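# Route a cable through a slotted bracket to a sprung quadrant

## Task

Install the cable so its block sits behind the slotted bracket, the cable runs through the slot, and its far end rests in the sprung quadrant's pocket, with the quadrant keeping the cable under tension.

## Robot and tools

Robot: two arms, left_arm and right_arm. Each has a five-finger hand; the right arm has a right hand and the left arm a mirrored left hand. Base positions in the scene frame: left_arm (+0.029, +0.489, 0) m, quat_wxyz (+1.000, 0, 0, -0.019); right_arm (-0.044, -0.499, 0) m, quat_wxyz (+1.000, 0, 0, -0.013).

Frames. Scene frame: origin at table height between the arms, +z up, +x out over the table, left_arm toward +y. Fixed cameras and the table use it. Each arm's reported hand pose, velocities and targets are in that arm's own base frame. Motion offsets are along the current Hand target's own axes. The hand point sits 0.05 m in front of the palm and 0.15 m from the wrist face; its +z runs along straight fingers, +y comes out of the palm, +x goes across the palm away from the thumb on the right hand and toward the thumb on the left hand. Fingers extend 0.06 to 0.07 m past the point. A wrist bracket on the little-finger side can strike objects, and with the fingers level the wrist may hang below the hand point and reach the table first.

The 28-number row. One flat list covers both arms, all values in [-1, 1]: left dx, dy, dz, rx, ry, rz; left little, ring, middle, index, thumb_bend, thumb_turn, force_limit, speed; then the same fourteen for the right arm. Pose numbers are offsets, not poses: they count from that arm's Hand target as it stood when the action or move began, along that target's axes. 1.0 equals 0.6 m of translation or 180 degrees of rotation; rx, ry, rz form a single rotation vector. Sending all six pose zeros re-requests the current Hand target. Finger numbers are absolute targets: +1 open/straight, -1 closed/curled; thumb_turn -1 puts the thumb opposite the fingers, +1 beside the palm. force_limit scales from about 0 N at -1 to 10 N at +1 (15 N for the two thumb motors); speed rises from near zero at -1 to full at +0.48 and stays full above. Hand numbers are never optional: to keep a hand unchanged, resend the last eight numbers sent to it (or, if none were sent yet this scene, its hand_measured six plus hand_force_limit and hand_speed). For a gentle grip close at speed -0.94 or slower. With the thumb in front, the hand grips things roughly 0.035 to 0.065 m thick, handles down to about 0.025 m.

Tools.
- execute_actions(actions, cameras): actions is a list of actions; each action is up to 15 rows of 28 numbers, one row per 1/30 s step, and a short table repeats its final row to fill 15 steps. Every row is an offset from the start-of-action target, not from the row before. An empty list returns camera images.
- move(target, speed, blend, stop_force, zero, blocking, cameras): target is one 28-number row or up to 15 such rows; each row is an offset from the Hand targets at the move's start. speed in m/s, 0.002 to 3.6, default 0.25 (turns limited to twice that in rad/s). blend in m rounds corners in a list. stop_force in N, 3 to 120, one value for both arms, ends an arm's path on push against its motion; don't rely on it while the hand rotates, and omit it when backing off a contact. zero (only with stop_force) chooses whether to rezero first. blocking=false returns early; not allowed with stop_force. Paths don't avoid obstacles; avoid routing near an arm's own base.
- wait(seconds 0 to 10, cameras): holds the last commands.
- stop(cameras): brakes a running move.
- zoom_image(camera, region [x0, y0, x1, y1] in pixels, at most 504 by 504): enlarges the latest image of cam_high, cam_low, cam_far, cam_left_wrist or cam_right_wrist.
- show_instructions(): shows the reference images.
- zero_wrist_force(arm): rezeroes left_arm or right_arm's wrist sensor.
- finished_scene(scene): ends the current scene, given by its number; irreversible.

Results. Each call reports per-arm end_effector_position (m), end_effector_quat_wxyz, velocities, Hand target (the last commanded pose after clipping; next offsets start here), joint positions and torques, Wrist force and Wrist torque in the flange's axes plus the peak since last shown, and hand_measured, hand_stopped_by (moving, target, force, stalled, fault) and hand_load_n, ordered as the motor numbers. A lost grip shows as hand_load_n near zero. move adds a move: line with the ending (done, off_target, moving, held, fault) and limits (paced = pose clipped, held = steps withheld). A hand point often rests short of its target; send the remaining distance as an offset. Orientation commands are clipped to 32 degrees from the measured one per step.

Cautions. Arms are stiff: commanding even slightly beyond a firm contact can trigger a stop of 10 s. Faults come from joint contact torque over its limit (123, 123, 122, 22.3, 23.2, 22.1 N m, shoulder to wrist 3) or about 150 N of outside force. Move slowly near contact. Keep the arms and hands from pressing on each other. Don't drop parts, release moving parts, slam fixed things, overload fingers, or let anything leave the table. Prolonged loads or unreachable targets heat motors; a MOTOR HOT line warns before an over-temperature brake. A loose object may occasionally be nudged by outside disturbances.

Each tool is called in YAML: its name, and indented under it one key for each argument.

Reference images:

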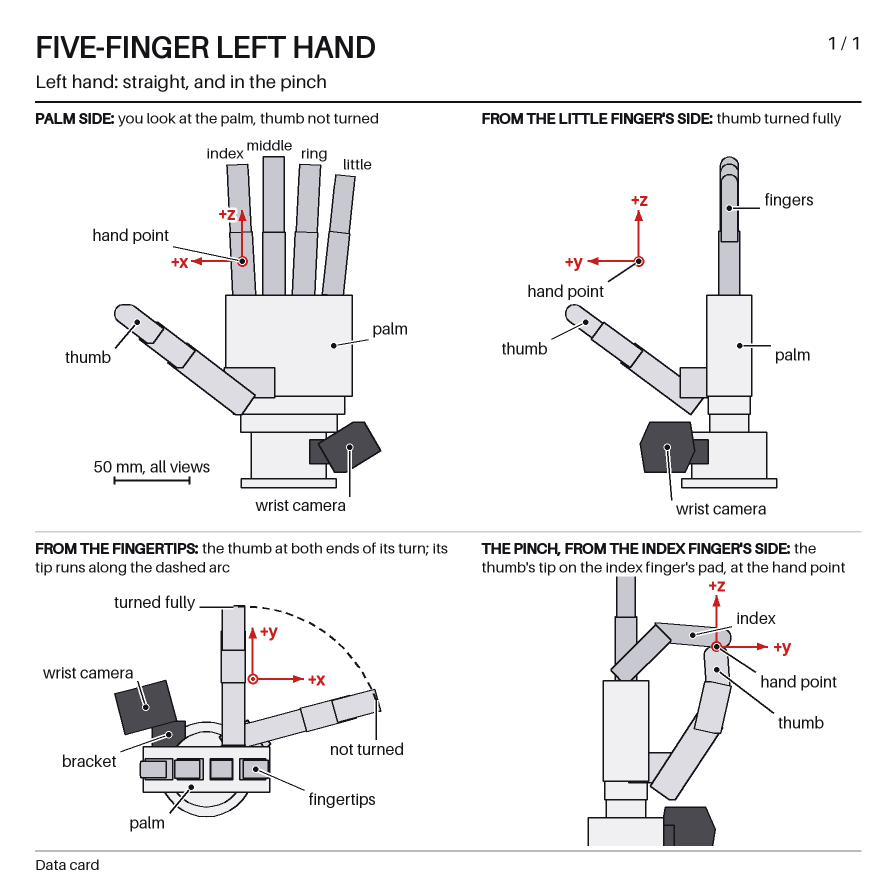

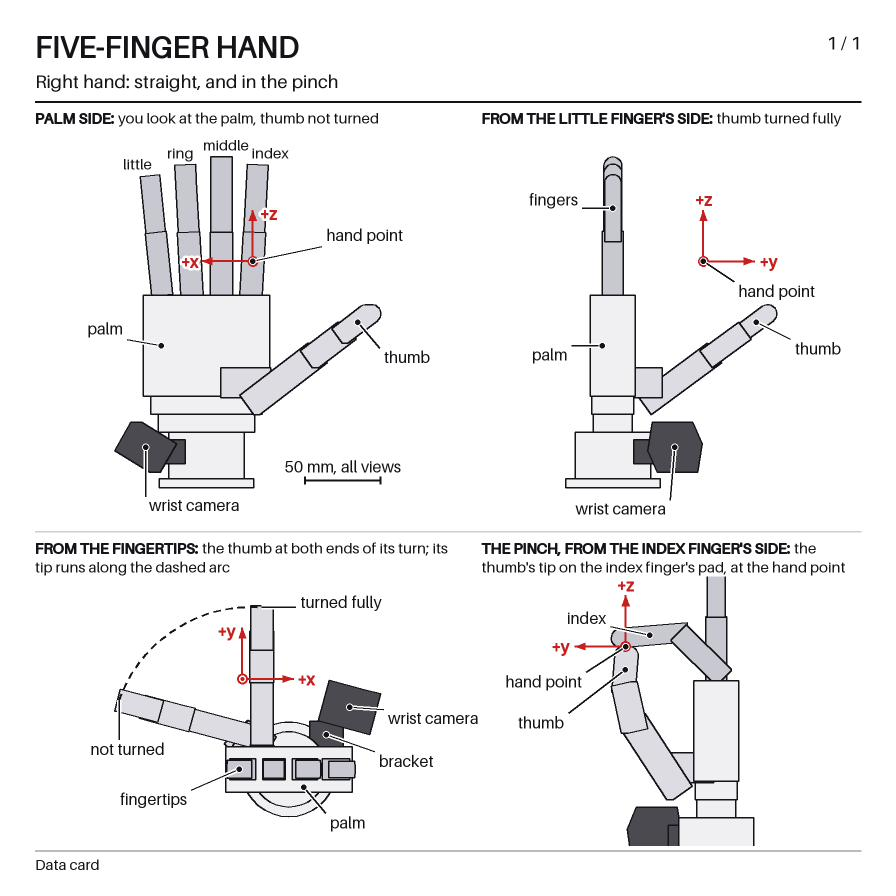

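## Session

execute_actions:
  actions: []

Scene clock: 0.00 s.
left_arm: end_effector_position=(+0.1113, -0.2391, +0.3762) hand_measured=(+1.000, +1.000, +1.000, +1.000, +1.000, +1.000) hand_load_n=(+0.0, +0.0, +0.0, +0.0, +0.0, +0.0) hand_stopped_by=(target, target, target, target, target, target) hand_force_limit=0.00 hand_speed=-0.80 end_effector_quat_wxyz=(+0.549, -0.064, +0.798, -0.239) | right_arm: end_effector_position=(+0.7967, -0.1952, +0.1459) hand_measured=(+1.000, +1.000, +1.000, +1.000, +1.000, +1.000) hand_load_n=(+0.0, +0.0, +0.0, +0.0, +0.0, +0.0) hand_stopped_by=(target, target, target, target, target, target) hand_force_limit=0.00 hand_speed=-0.80 end_effector_quat_wxyz=(+0.326, +0.910, +0.104, +0.233)
Joint positions: left_arm=[1.672 -1.226 -1.867 2.478 -2.629 3.671] | right_arm=[-0.195 -0.519 0.57 0.807 2.025 0.976]
Joint velocities: within noise
Joint torques (N m): no reading
Wrist force (N): no reading
Wrist torque (N m): no reading
Wrist force, peak (N): no reading
Hand target: left_arm +0.1113, -0.2391, +0.3762; +0.549, -0.064, +0.798, -0.239 | right_arm +0.7967, -0.1952, +0.1459; +0.326, +0.910, +0.104, +0.233

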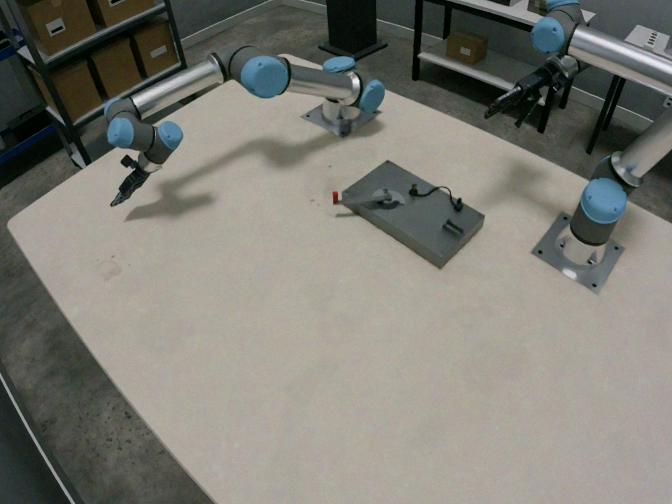

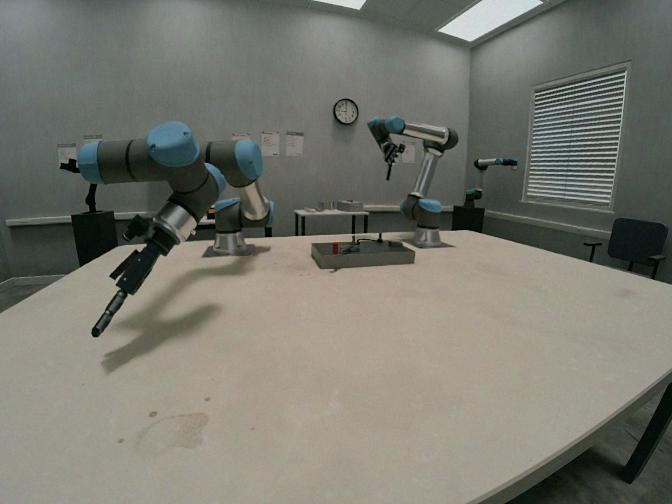

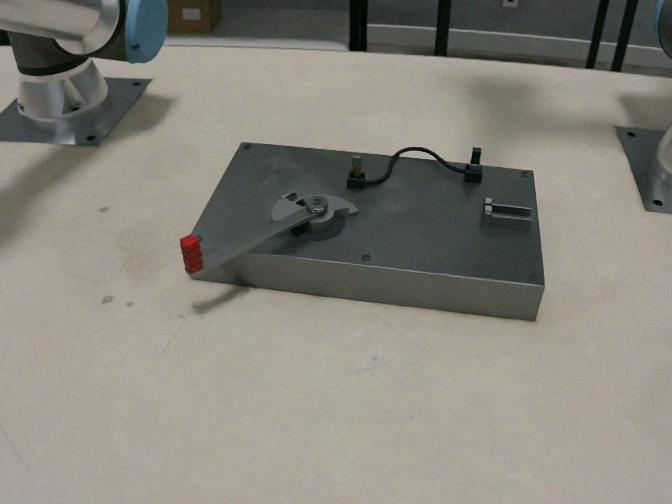

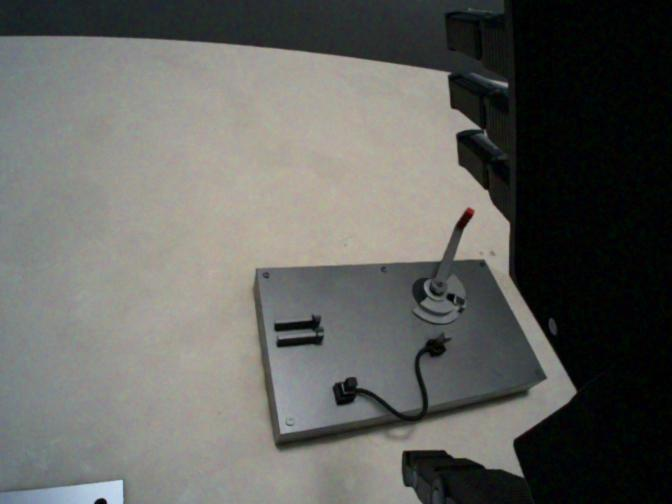

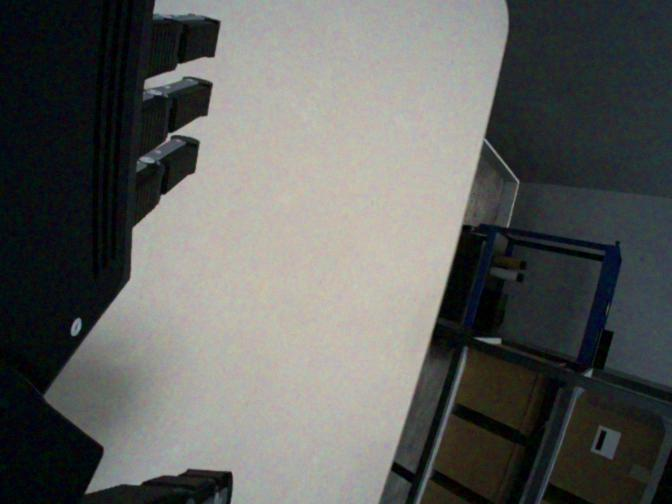

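zoom_image:
  camera: "cam_far"
  region: [170, 130, 370, 310]

zoom_image:
  camera: "cam_far"
  region: [330, 130, 560, 310]

zoom_image:
  camera: "cam_left_wrist"
  region: [240, 200, 560, 450]

zoom_image:
  camera: "cam_high"
  region: [320, 150, 500, 280]

Scaled by 2.520.

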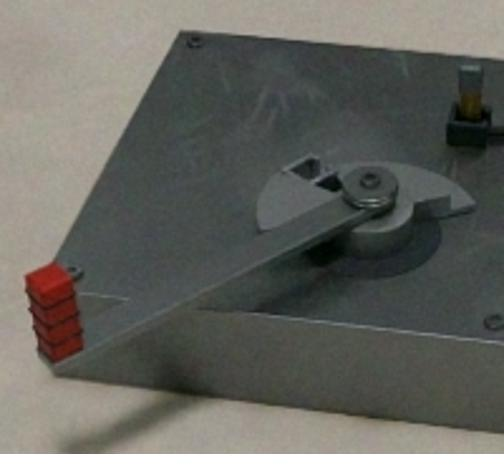

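Scaled by 2.191.

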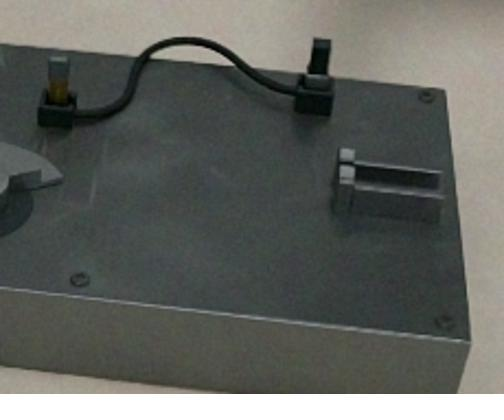

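Scaled by 1.575 from the camera's 672x504 image, which has a finer 960x720 frame.

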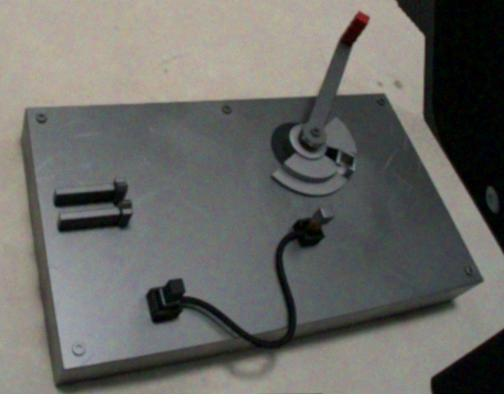

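Scaled by 2.800.

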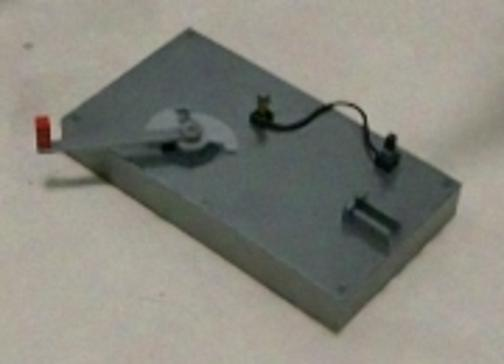

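move:
  target: [0.16, -0.02, 0.19, 0,0,0, 1,1,1,1,1,1,0,-0.8, 0,0,0,0,0,0, 1,1,1,1,1,1,0,-0.8]
  speed: 0.2
  cameras: ["cam_left_wrist","cam_far","cam_high"]

Scene clock: 104.67 s.
left_arm: end_effector_position=(+0.1755, -0.3200, +0.2681) hand_measured=(+1.000, +1.000, +1.000, +1.000, +1.000, +1.000) hand_load_n=(+0.0, +0.0, +0.0, +0.0, +0.0, -0.5) hand_stopped_by=(target, target, target, target, target, target) hand_force_limit=0.00 hand_speed=-0.80 end_effector_quat_wxyz=(+0.549, -0.064, +0.798, -0.239) | right_arm: end_effector_position=(+0.7967, -0.1952, +0.1459) hand_measured=(+1.000, +1.000, +1.000, +1.000, +1.000, +1.000) hand_load_n=(+0.0, +0.0, +0.0, +0.0, +0.0, +0.0) hand_stopped_by=(target, target, target, target, target, target) hand_force_limit=0.00 hand_speed=-0.80 end_effector_quat_wxyz=(+0.326, +0.910, +0.104, +0.233)
Joint positions: left_arm=[1.88 -1.381 -2.014 2.936 -2.449 3.859] | right_arm=[-0.195 -0.519 0.57 0.807 2.025 0.976]
Joint torques (N m): left_arm=[7.96 -3.25 4.88 1.66 1.86 1.24] | right_arm=[-0.88 -62.76 -21.81 1.04 0.48 0.16]
Wrist force (N): left_arm=[0.3 0.1 0.6] | right_arm=[-0.3 0.1 -0.2]
Wrist torque (N m): left_arm=[-0.04 0.00 0.02] | right_arm=[0.02 0.05 -0.02]
Wrist force, peak (N): left_arm=[0.9 0.1 1.3] | right_arm=[-0.3 0.1 -0.2]
Hand target: left_arm +0.1755, -0.3200, +0.2681; +0.549, -0.064, +0.798, -0.239 | right_arm +0.7967, -0.1952, +0.1459; +0.326, +0.910, +0.104, +0.233
Off the commanded pose: left_arm 0.000 m, 0 deg | right_arm 0.000 m, 0 deg.
move: done
Images, in order (width x height): cam_high 672x504, cam_far 672x504, cam_left_wrist 672x504.

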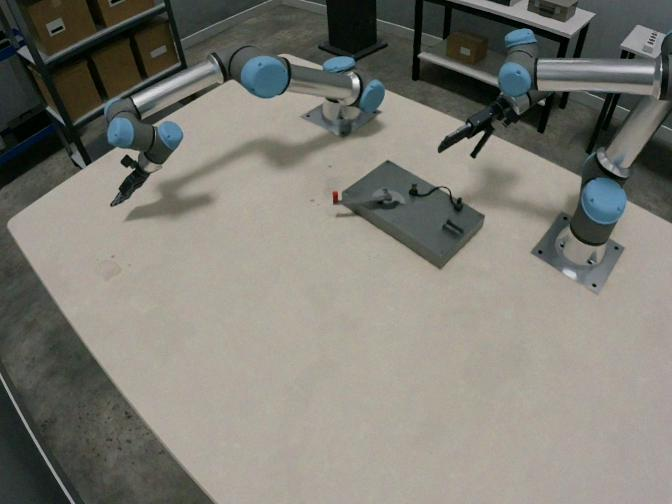

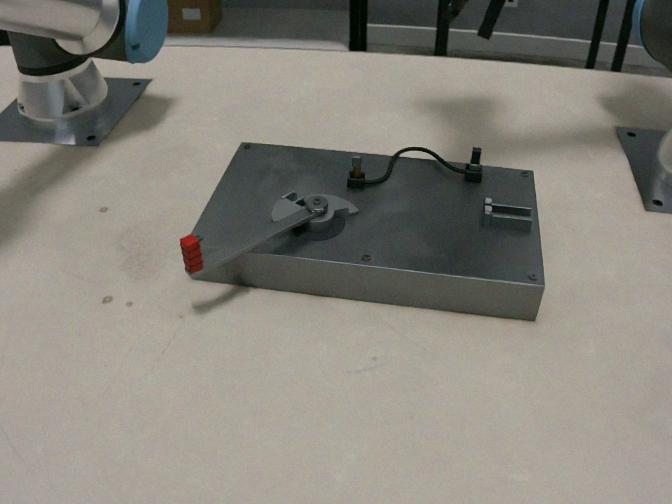

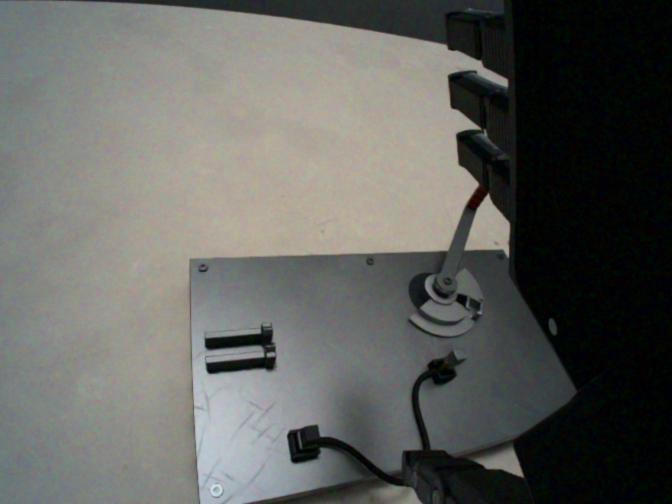

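zoom_image:
  camera: "cam_left_wrist"
  region: [380, 240, 540, 400]

zoom_image:
  camera: "cam_left_wrist"
  region: [190, 300, 370, 480]

Scaled by 3.150 from the camera's 672x504 image, which has a finer 960x720 frame.

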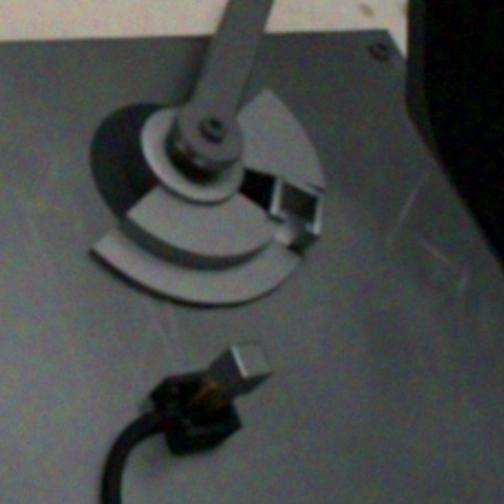

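Scaled by 2.800 from the camera's 672x504 image, which has a finer 960x720 frame.

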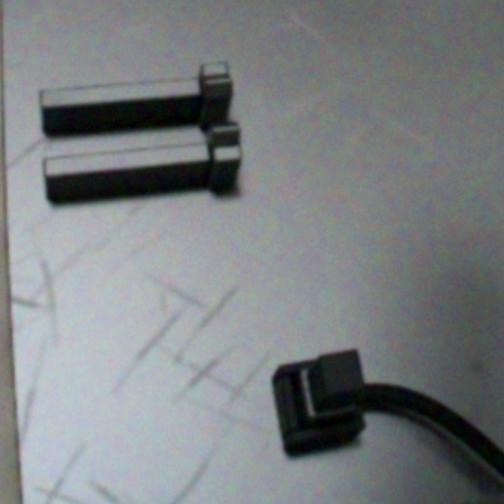

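move:
  target: [0.228, -0.099, 0.005, 0,0,0, 1,1,1,1,1,1,0,-0.8, 0,0,0,0,0,0, 1,1,1,1,1,1,0,-0.8]
  speed: 0.2
  cameras: ["cam_left_wrist","cam_far"]

zoom_image:
  camera: "cam_left_wrist"
  region: [260, 160, 460, 310]

Scene clock: 240.30 s.
left_arm: end_effector_position=(+0.1155, -0.4228, +0.1783) hand_measured=(+1.000, +1.000, +1.000, +1.000, +1.000, +1.000) hand_load_n=(+0.0, +0.0, +0.0, +0.0, +0.0, +0.0) hand_stopped_by=(target, target, target, target, target, target) hand_force_limit=0.00 hand_speed=-0.80 end_effector_quat_wxyz=(+0.549, -0.064, +0.798, -0.239) | right_arm: end_effector_position=(+0.7967, -0.1952, +0.1459) hand_measured=(+1.000, +1.000, +1.000, +1.000, +1.000, +1.000) hand_load_n=(+0.0, +0.0, +0.5, +0.0, +0.0, +0.0) hand_stopped_by=(target, target, target, target, target, target) hand_force_limit=0.00 hand_speed=-0.80 end_effector_quat_wxyz=(+0.326, +0.910, +0.104, +0.233)
Joint positions: left_arm=[1.634 -1.807 -1.854 3.004 -2.66 3.624] | right_arm=[-0.195 -0.519 0.57 0.807 2.025 0.976]
Joint torques (N m): left_arm=[-10.82 10.01 28.21 -3.18 -3.72 -1.41] | right_arm=[0.39 -62.79 -22.02 1.1 0.51 -0.17]
Wrist force (N): left_arm=[-0.5 -0.2 -0.1] | right_arm=[0.1 -0.1 0.0]
Wrist torque (N m): left_arm=[-0.01 0.05 0.03] | right_arm=[-0.02 0.00 0.00]
Wrist force, peak (N): left_arm=[-0.8 1.2 2.1] | right_arm=[-0.2 -0.2 -0.3]
Hand target: left_arm +0.1155, -0.4228, +0.1782; +0.549, -0.064, +0.798, -0.239 | right_arm +0.7967, -0.1952, +0.1459; +0.326, +0.910, +0.104, +0.233
Off the commanded pose: left_arm 0.000 m, 0 deg | right_arm 0.000 m, 0 deg.
move: done
Images, in order (width x height): cam_far 672x504, cam_left_wrist 672x504.

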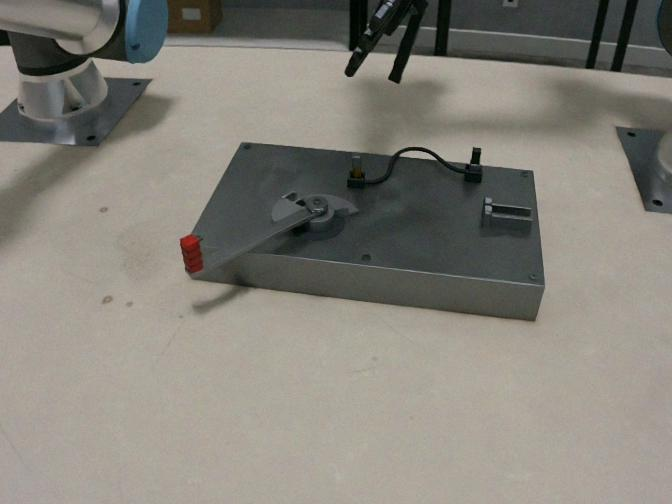

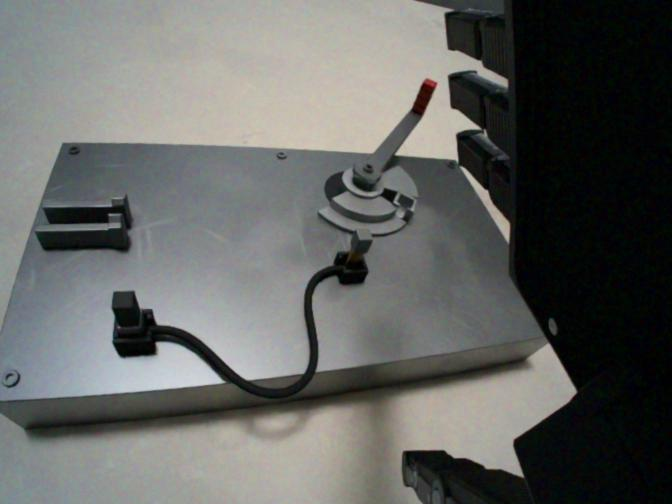

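Scaled by 2.520 from the camera's 672x504 image, which has a finer 960x720 frame.

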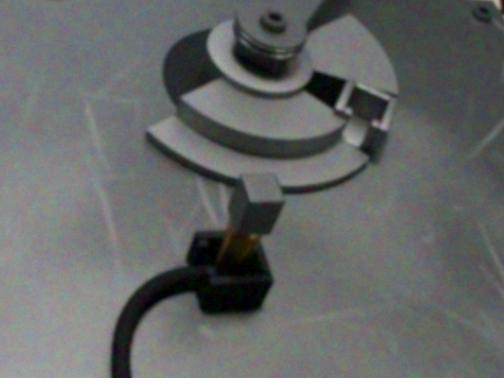

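zoom_image:
  camera: "cam_left_wrist"
  region: [310, 210, 400, 300]

zoom_image:
  camera: "cam_left_wrist"
  region: [90, 270, 190, 370]

zoom_image:
  camera: "cam_left_wrist"
  region: [310, 150, 430, 250]

zoom_image:
  camera: "cam_left_wrist"
  region: [30, 180, 150, 260]

Scaled by 5.600 from the camera's 672x504 image, which has a finer 960x720 frame.

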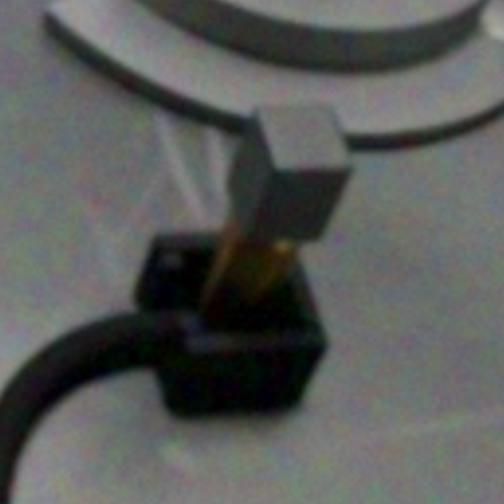

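Scaled by 5.040 from the camera's 672x504 image, which has a finer 960x720 frame.

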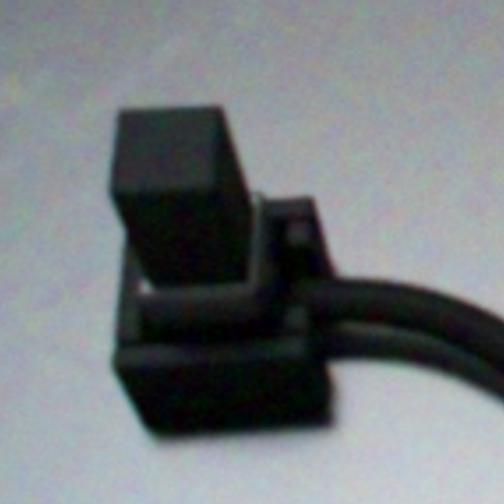

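Scaled by 4.200 from the camera's 672x504 image, which has a finer 960x720 frame.

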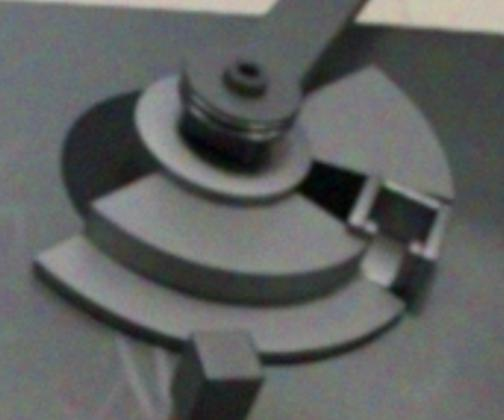

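Scaled by 4.200 from the camera's 672x504 image, which has a finer 960x720 frame.

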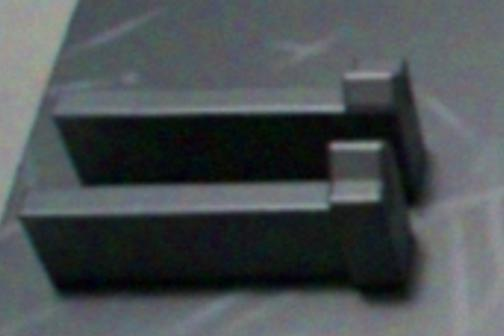

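zoom_image:
  camera: "cam_left_wrist"
  region: [370, 60, 470, 180]

zoom_image:
  camera: "cam_far"
  region: [170, 180, 270, 280]

Scaled by 4.200 from the camera's 672x504 image, which has a finer 960x720 frame.

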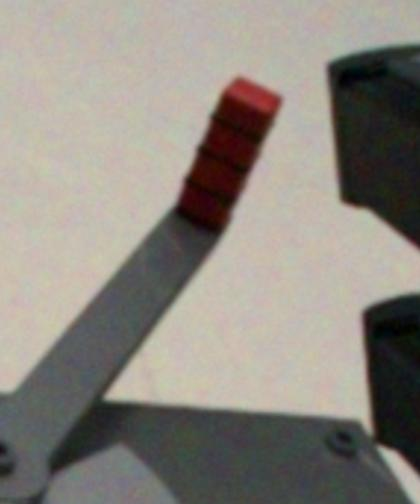

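Scaled by 5.040.

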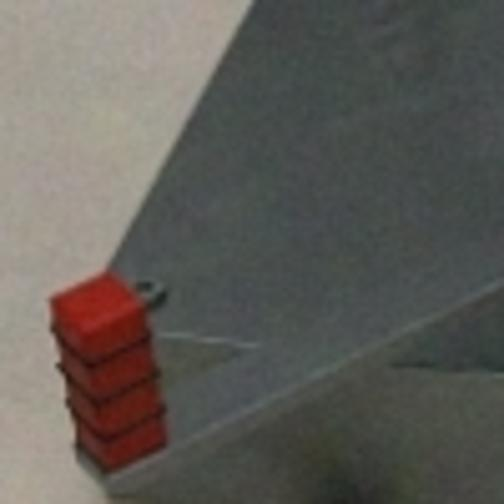

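move:
  target: [-0.1707, 0.069, -0.0218, 0.0249, -0.1433, -0.3532, 1,1,1,0.3,0,-0.65,0,0, 0,0,0,0,0,0, 1,1,1,1,1,1,0,-0.8]
  speed: 0.25
  cameras: ["cam_left_wrist","cam_far","cam_high"]

Scene clock: 464.27 s.
left_arm: end_effector_position=(+0.1501, -0.3451, +0.2500) hand_measured=(+1.000, +1.000, +1.000, +0.300, +0.000, -0.650) hand_load_n=(+0.0, +0.0, +0.0, +0.0, +0.0, +0.0) hand_stopped_by=(target, target, target, target, target, target) hand_force_limit=0.00 hand_speed=0.00 end_effector_quat_wxyz=(+0.500, -0.500, +0.501, -0.499) | right_arm: end_effector_position=(+0.7967, -0.1952, +0.1459) hand_measured=(+1.000, +1.000, +1.000, +1.000, +1.000, +1.000) hand_load_n=(+0.0, +0.0, +0.0, +0.5, +0.0, +0.0) hand_stopped_by=(target, target, target, target, target, target) hand_force_limit=0.00 hand_speed=-0.80 end_effector_quat_wxyz=(+0.326, +0.910, +0.104, +0.233)
Joint positions: left_arm=[1.679 -1.457 -2.147 3.595 -3.034 3.135] | right_arm=[-0.195 -0.519 0.57 0.807 2.025 0.976]
Joint torques (N m): left_arm=[-0.19 28.7 4.1 1.88 -2.83 1.24] | right_arm=[0.13 -61.76 -23 1.17 0.5 -0.04]
Wrist force (N): left_arm=[-0.2 -1.0 0.1] | right_arm=[0.0 0.0 -0.1]
Wrist torque (N m): left_arm=[-0.12 0.03 -0.07] | right_arm=[0.01 0.00 0.00]
Wrist force, peak (N): left_arm=[-0.2 -1.3 0.0] | right_arm=[0.0 0.3 -0.3]
Hand target: left_arm +0.1501, -0.3452, +0.2500; +0.500, -0.500, +0.500, -0.499 | right_arm +0.7967, -0.1952, +0.1459; +0.326, +0.910, +0.104, +0.233
Off the commanded pose: left_arm 0.000 m, 0 deg | right_arm 0.000 m, 0 deg.
move: done
Images, in order (width x height): cam_high 672x504, cam_far 672x504, cam_left_wrist 672x504.

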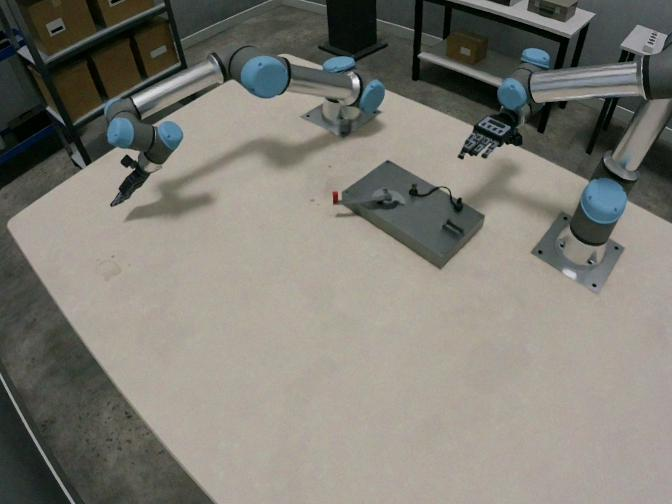

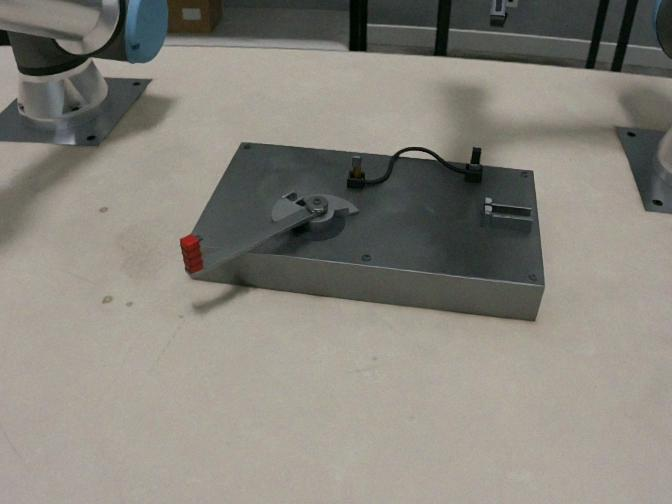

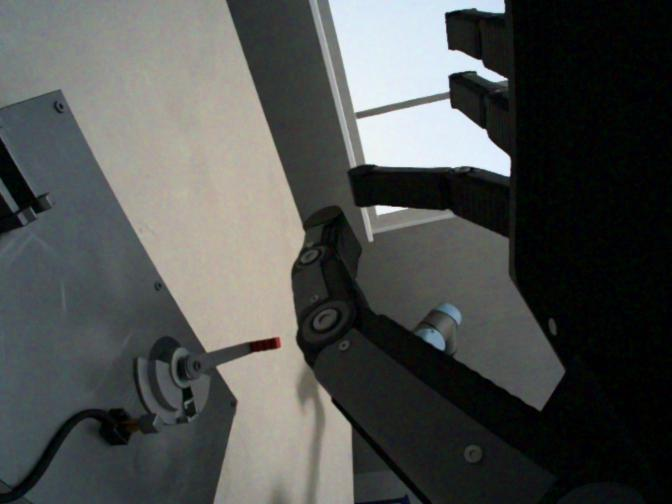

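move:
  target: [0, 0.2, 0, 0,0,0, 1,1,1,0.3,0,-0.65,0,0, 0,0,0,0,0,0, 1,1,1,1,1,1,0,-0.8]
  speed: 0.15
  cameras: ["cam_left_wrist","cam_far","cam_low"]

zoom_image:
  camera: "cam_left_wrist"
  region: [200, 120, 400, 320]

zoom_image:
  camera: "cam_far"
  region: [400, 60, 560, 240]

Scene clock: 521.33 s.
left_arm: end_effector_position=(+0.1500, -0.3450, +0.1300) hand_measured=(+1.000, +1.000, +1.000, +0.300, +0.000, -0.650) hand_load_n=(+0.0, +0.0, +0.0, +0.0, +0.5, +0.0) hand_stopped_by=(target, target, target, target, target, target) hand_force_limit=0.00 hand_speed=0.00 end_effector_quat_wxyz=(+0.500, -0.500, +0.501, -0.499) | right_arm: end_effector_position=(+0.7967, -0.1952, +0.1459) hand_measured=(+1.000, +1.000, +1.000, +1.000, +1.000, +1.000) hand_load_n=(+0.0, +0.0, +0.0, +0.0, +0.0, +0.0) hand_stopped_by=(target, target, target, target, target, target) hand_force_limit=0.00 hand_speed=-0.80 end_effector_quat_wxyz=(+0.326, +0.910, +0.104, +0.233)
Joint positions: left_arm=[1.679 -1.677 -2.315 3.97 -3.034 3.121] | right_arm=[-0.195 -0.519 0.57 0.807 2.025 0.976]
Joint torques (N m): left_arm=[-8.53 33.94 -0.37 1.76 -2.79 0.96] | right_arm=[0.32 -62.17 -23.59 1.23 0.61 -0.2]
Wrist force (N): left_arm=[-0.5 -0.5 -0.1] | right_arm=[0.0 0.0 0.0]
Wrist torque (N m): left_arm=[-0.01 0.08 -0.13] | right_arm=[0.00 0.00 0.00]
Wrist force, peak (N): left_arm=[-0.4 -2.7 0.0] | right_arm=[-0.4 0.0 -0.3]
Hand target: left_arm +0.1500, -0.3450, +0.1300; +0.500, -0.500, +0.500, -0.499 | right_arm +0.7967, -0.1952, +0.1459; +0.326, +0.910, +0.104, +0.233
Off the commanded pose: left_arm 0.000 m, 0 deg | right_arm 0.000 m, 0 deg.
move: done
Images, in order (width x height): cam_low 672x504, cam_far 672x504, cam_left_wrist 672x504.

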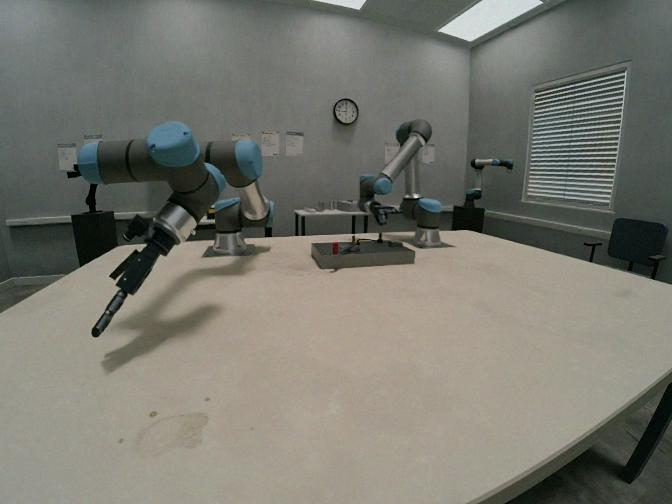

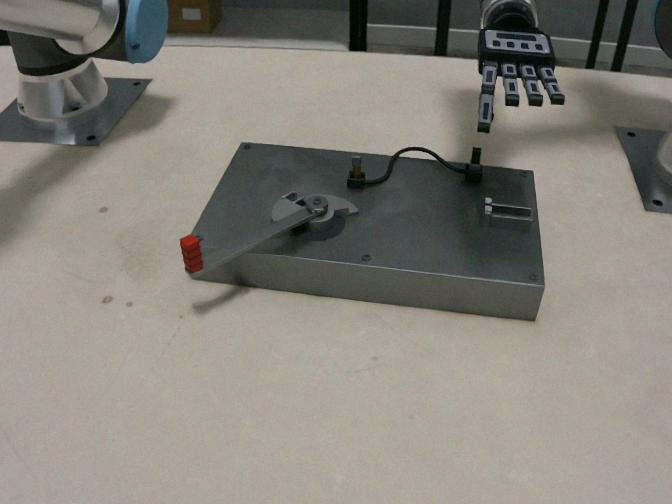

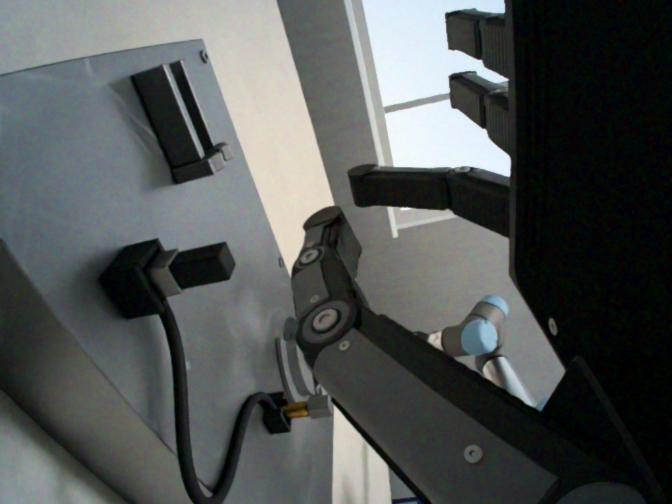

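Scaled by 2.520 from the camera's 672x504 image, which has a finer 960x720 frame.

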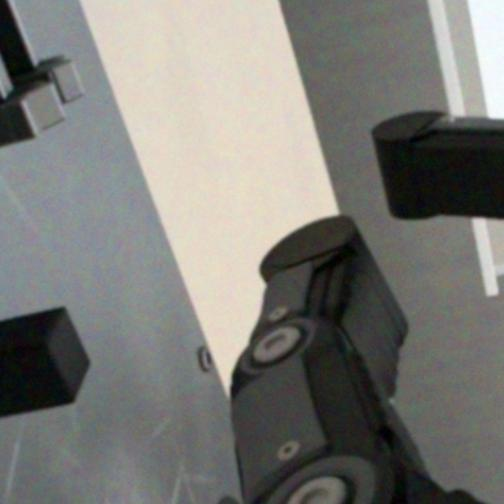

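Scaled by 2.800.

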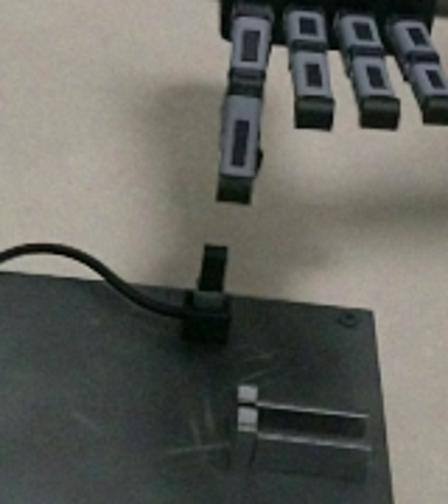

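execute_actions:
  actions:
    - [[0,0,0,0,0,0,1,1,1,0.0,0,-0.65,0,0,0,0,0,0,0,0,1,1,1,1,1,1,0,-0.8]]
  cameras: ["cam_left_wrist","cam_far"]

zoom_image:
  camera: "cam_left_wrist"
  region: [240, 140, 400, 300]

zoom_image:
  camera: "cam_far"
  region: [440, 60, 540, 200]

Scene clock: 548.00 s.
left_arm: end_effector_position=(+0.1500, -0.3450, +0.1300) hand_measured=(+1.000, +1.000, +1.000, +0.000, +0.000, -0.650) hand_load_n=(+0.0, +0.0, +0.0, +0.0, +0.0, +0.0) hand_stopped_by=(target, target, target, target, target, target) hand_force_limit=0.00 hand_speed=0.00 end_effector_quat_wxyz=(+0.500, -0.500, +0.500, -0.499) | right_arm: end_effector_position=(+0.7967, -0.1952, +0.1459) hand_measured=(+1.000, +1.000, +1.000, +1.000, +1.000, +1.000) hand_load_n=(+0.0, +0.0, +0.0, +0.0, +0.0, +0.0) hand_stopped_by=(target, target, target, target, target, target) hand_force_limit=0.00 hand_speed=-0.80 end_effector_quat_wxyz=(+0.326, +0.910, +0.104, +0.233)
Joint positions: left_arm=[1.678 -1.675 -2.319 3.987 -3.034 3.137] | right_arm=[-0.195 -0.519 0.57 0.807 2.025 0.976]
Joint torques (N m): left_arm=[-8.64 34.13 0.32 2.16 -2.86 1.03] | right_arm=[0.29 -62.19 -23.33 1.15 0.5 -0.2]
Wrist force (N): left_arm=[-0.4 -0.3 -0.1] | right_arm=[-0.1 -0.1 0.0]
Wrist torque (N m): left_arm=[0.04 0.06 -0.14] | right_arm=[-0.02 0.02 -0.01]
Wrist force, peak (N): left_arm=[-0.9 -0.7 0.3] | right_arm=[-0.3 0.1 -0.2]
Hand target: left_arm +0.1500, -0.3450, +0.1300; +0.500, -0.500, +0.500, -0.499 | right_arm +0.7967, -0.1952, +0.1459; +0.326, +0.910, +0.104, +0.233
Off the commanded pose: left_arm 0.000 m, 0 deg | right_arm 0.000 m, 0 deg.
Images, in order (width x height): cam_far 672x504, cam_left_wrist 672x504.

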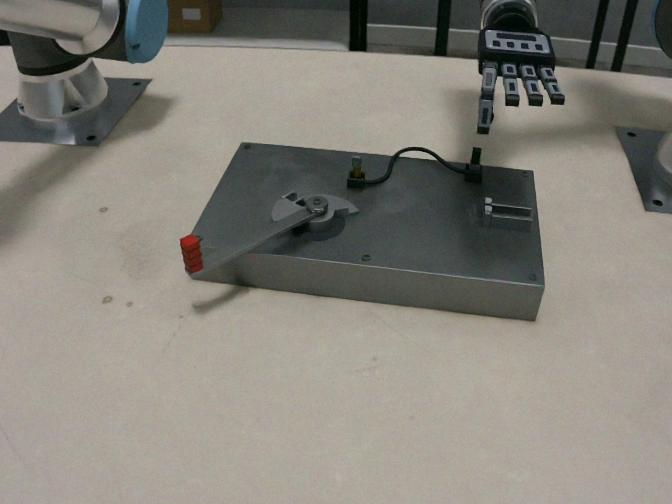

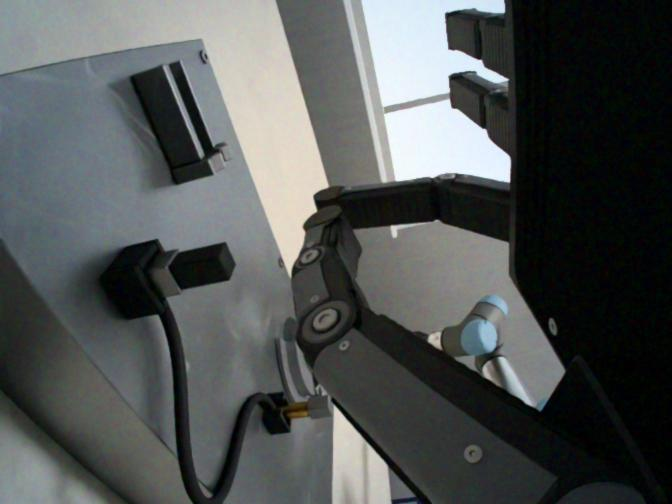

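Scaled by 3.150 from the camera's 672x504 image, which has a finer 960x720 frame.

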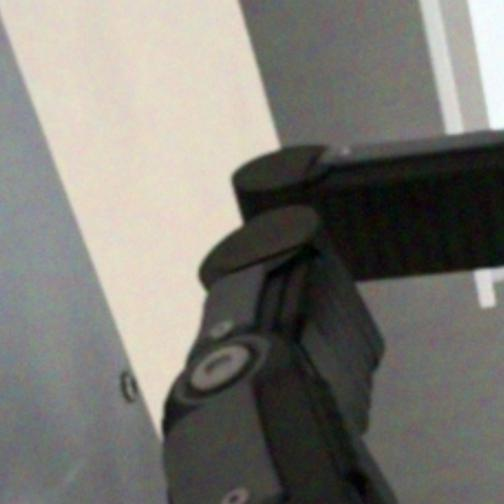

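Scaled by 3.600.

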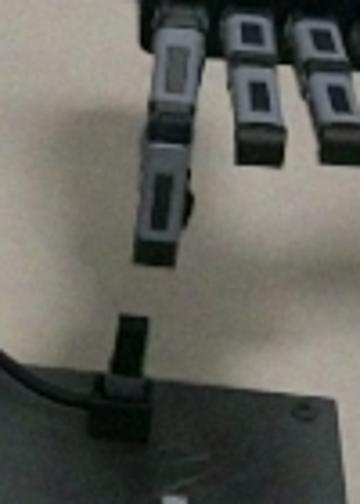

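move:
  target: [0, 0.042, -0.025, 0,0,0, 1,1,1,0.3,0,-0.58,0,0, 0,0,0,0,0,0, 1,1,1,1,1,1,0,-0.8]
  speed: 0.1
  cameras: ["cam_left_wrist","cam_far"]

zoom_image:
  camera: "cam_left_wrist"
  region: [200, 120, 400, 320]

zoom_image:
  camera: "cam_far"
  region: [440, 80, 540, 220]

Scene clock: 580.10 s.
left_arm: end_effector_position=(+0.1350, -0.3449, +0.1047) hand_measured=(+1.000, +1.000, +1.000, +0.300, +0.000, -0.580) hand_load_n=(+0.0, -0.5, +0.0, +0.0, +0.0, +0.0) hand_stopped_by=(target, target, target, target, target, target) hand_force_limit=0.00 hand_speed=0.00 end_effector_quat_wxyz=(+0.500, -0.500, +0.501, -0.499) | right_arm: end_effector_position=(+0.7967, -0.1952, +0.1459) hand_measured=(+1.000, +1.000, +1.000, +1.000, +1.000, +1.000) hand_load_n=(+0.0, +0.0, +0.0, +0.0, +0.0, +0.0) hand_stopped_by=(target, target, target, target, target, target) hand_force_limit=0.00 hand_speed=-0.80 end_effector_quat_wxyz=(+0.326, +0.910, +0.104, +0.233)
Joint positions: left_arm=[1.629 -1.751 -2.326 4.057 -3.083 3.123] | right_arm=[-0.195 -0.519 0.57 0.807 2.025 0.976]
Joint torques (N m): left_arm=[-10.49 34.37 -1.2 1.88 -2.87 0.84] | right_arm=[-0.92 -61.76 -22.39 1.29 0.63 -0.38]
Wrist force (N): left_arm=[-0.4 -0.6 -0.5] | right_arm=[0.1 0.1 -0.2]
Wrist torque (N m): left_arm=[-0.01 0.04 -0.03] | right_arm=[0.03 -0.01 0.01]
Wrist force, peak (N): left_arm=[-1.0 -0.7 1.1] | right_arm=[-0.3 0.1 -0.2]
Hand target: left_arm +0.1350, -0.3450, +0.1048; +0.500, -0.500, +0.500, -0.499 | right_arm +0.7967, -0.1952, +0.1459; +0.326, +0.910, +0.104, +0.233
Off the commanded pose: left_arm 0.000 m, 0 deg | right_arm 0.000 m, 0 deg.
move: done
Images, in order (width x height): cam_far 672x504, cam_left_wrist 672x504.

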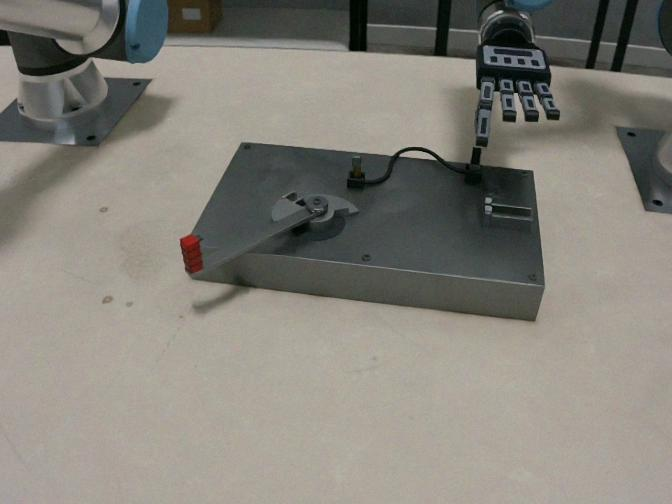

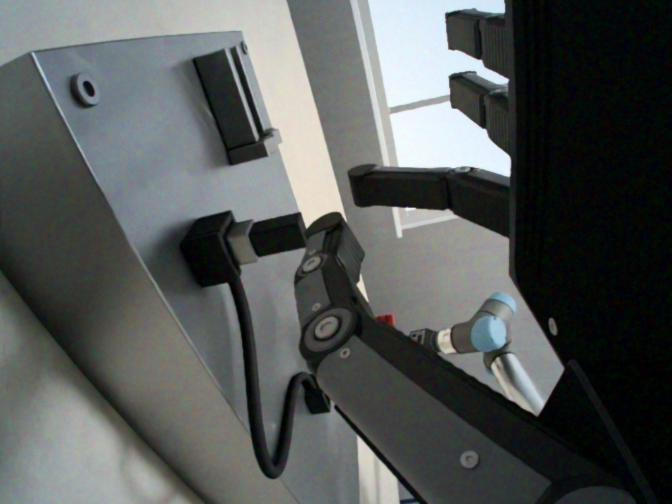

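Scaled by 2.520 from the camera's 672x504 image, which has a finer 960x720 frame.

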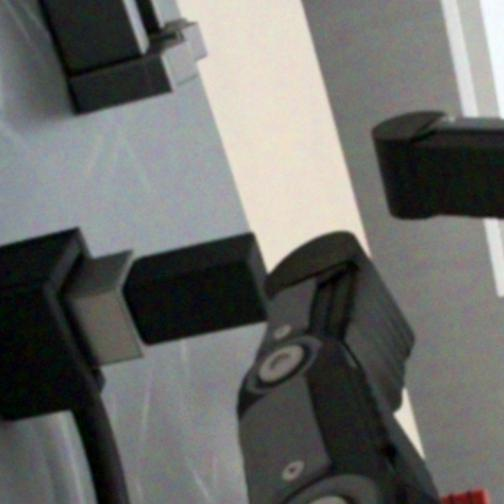

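Scaled by 3.600.

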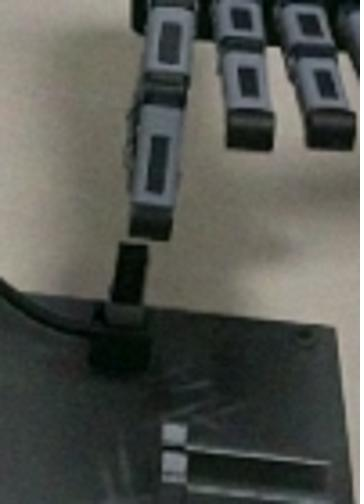

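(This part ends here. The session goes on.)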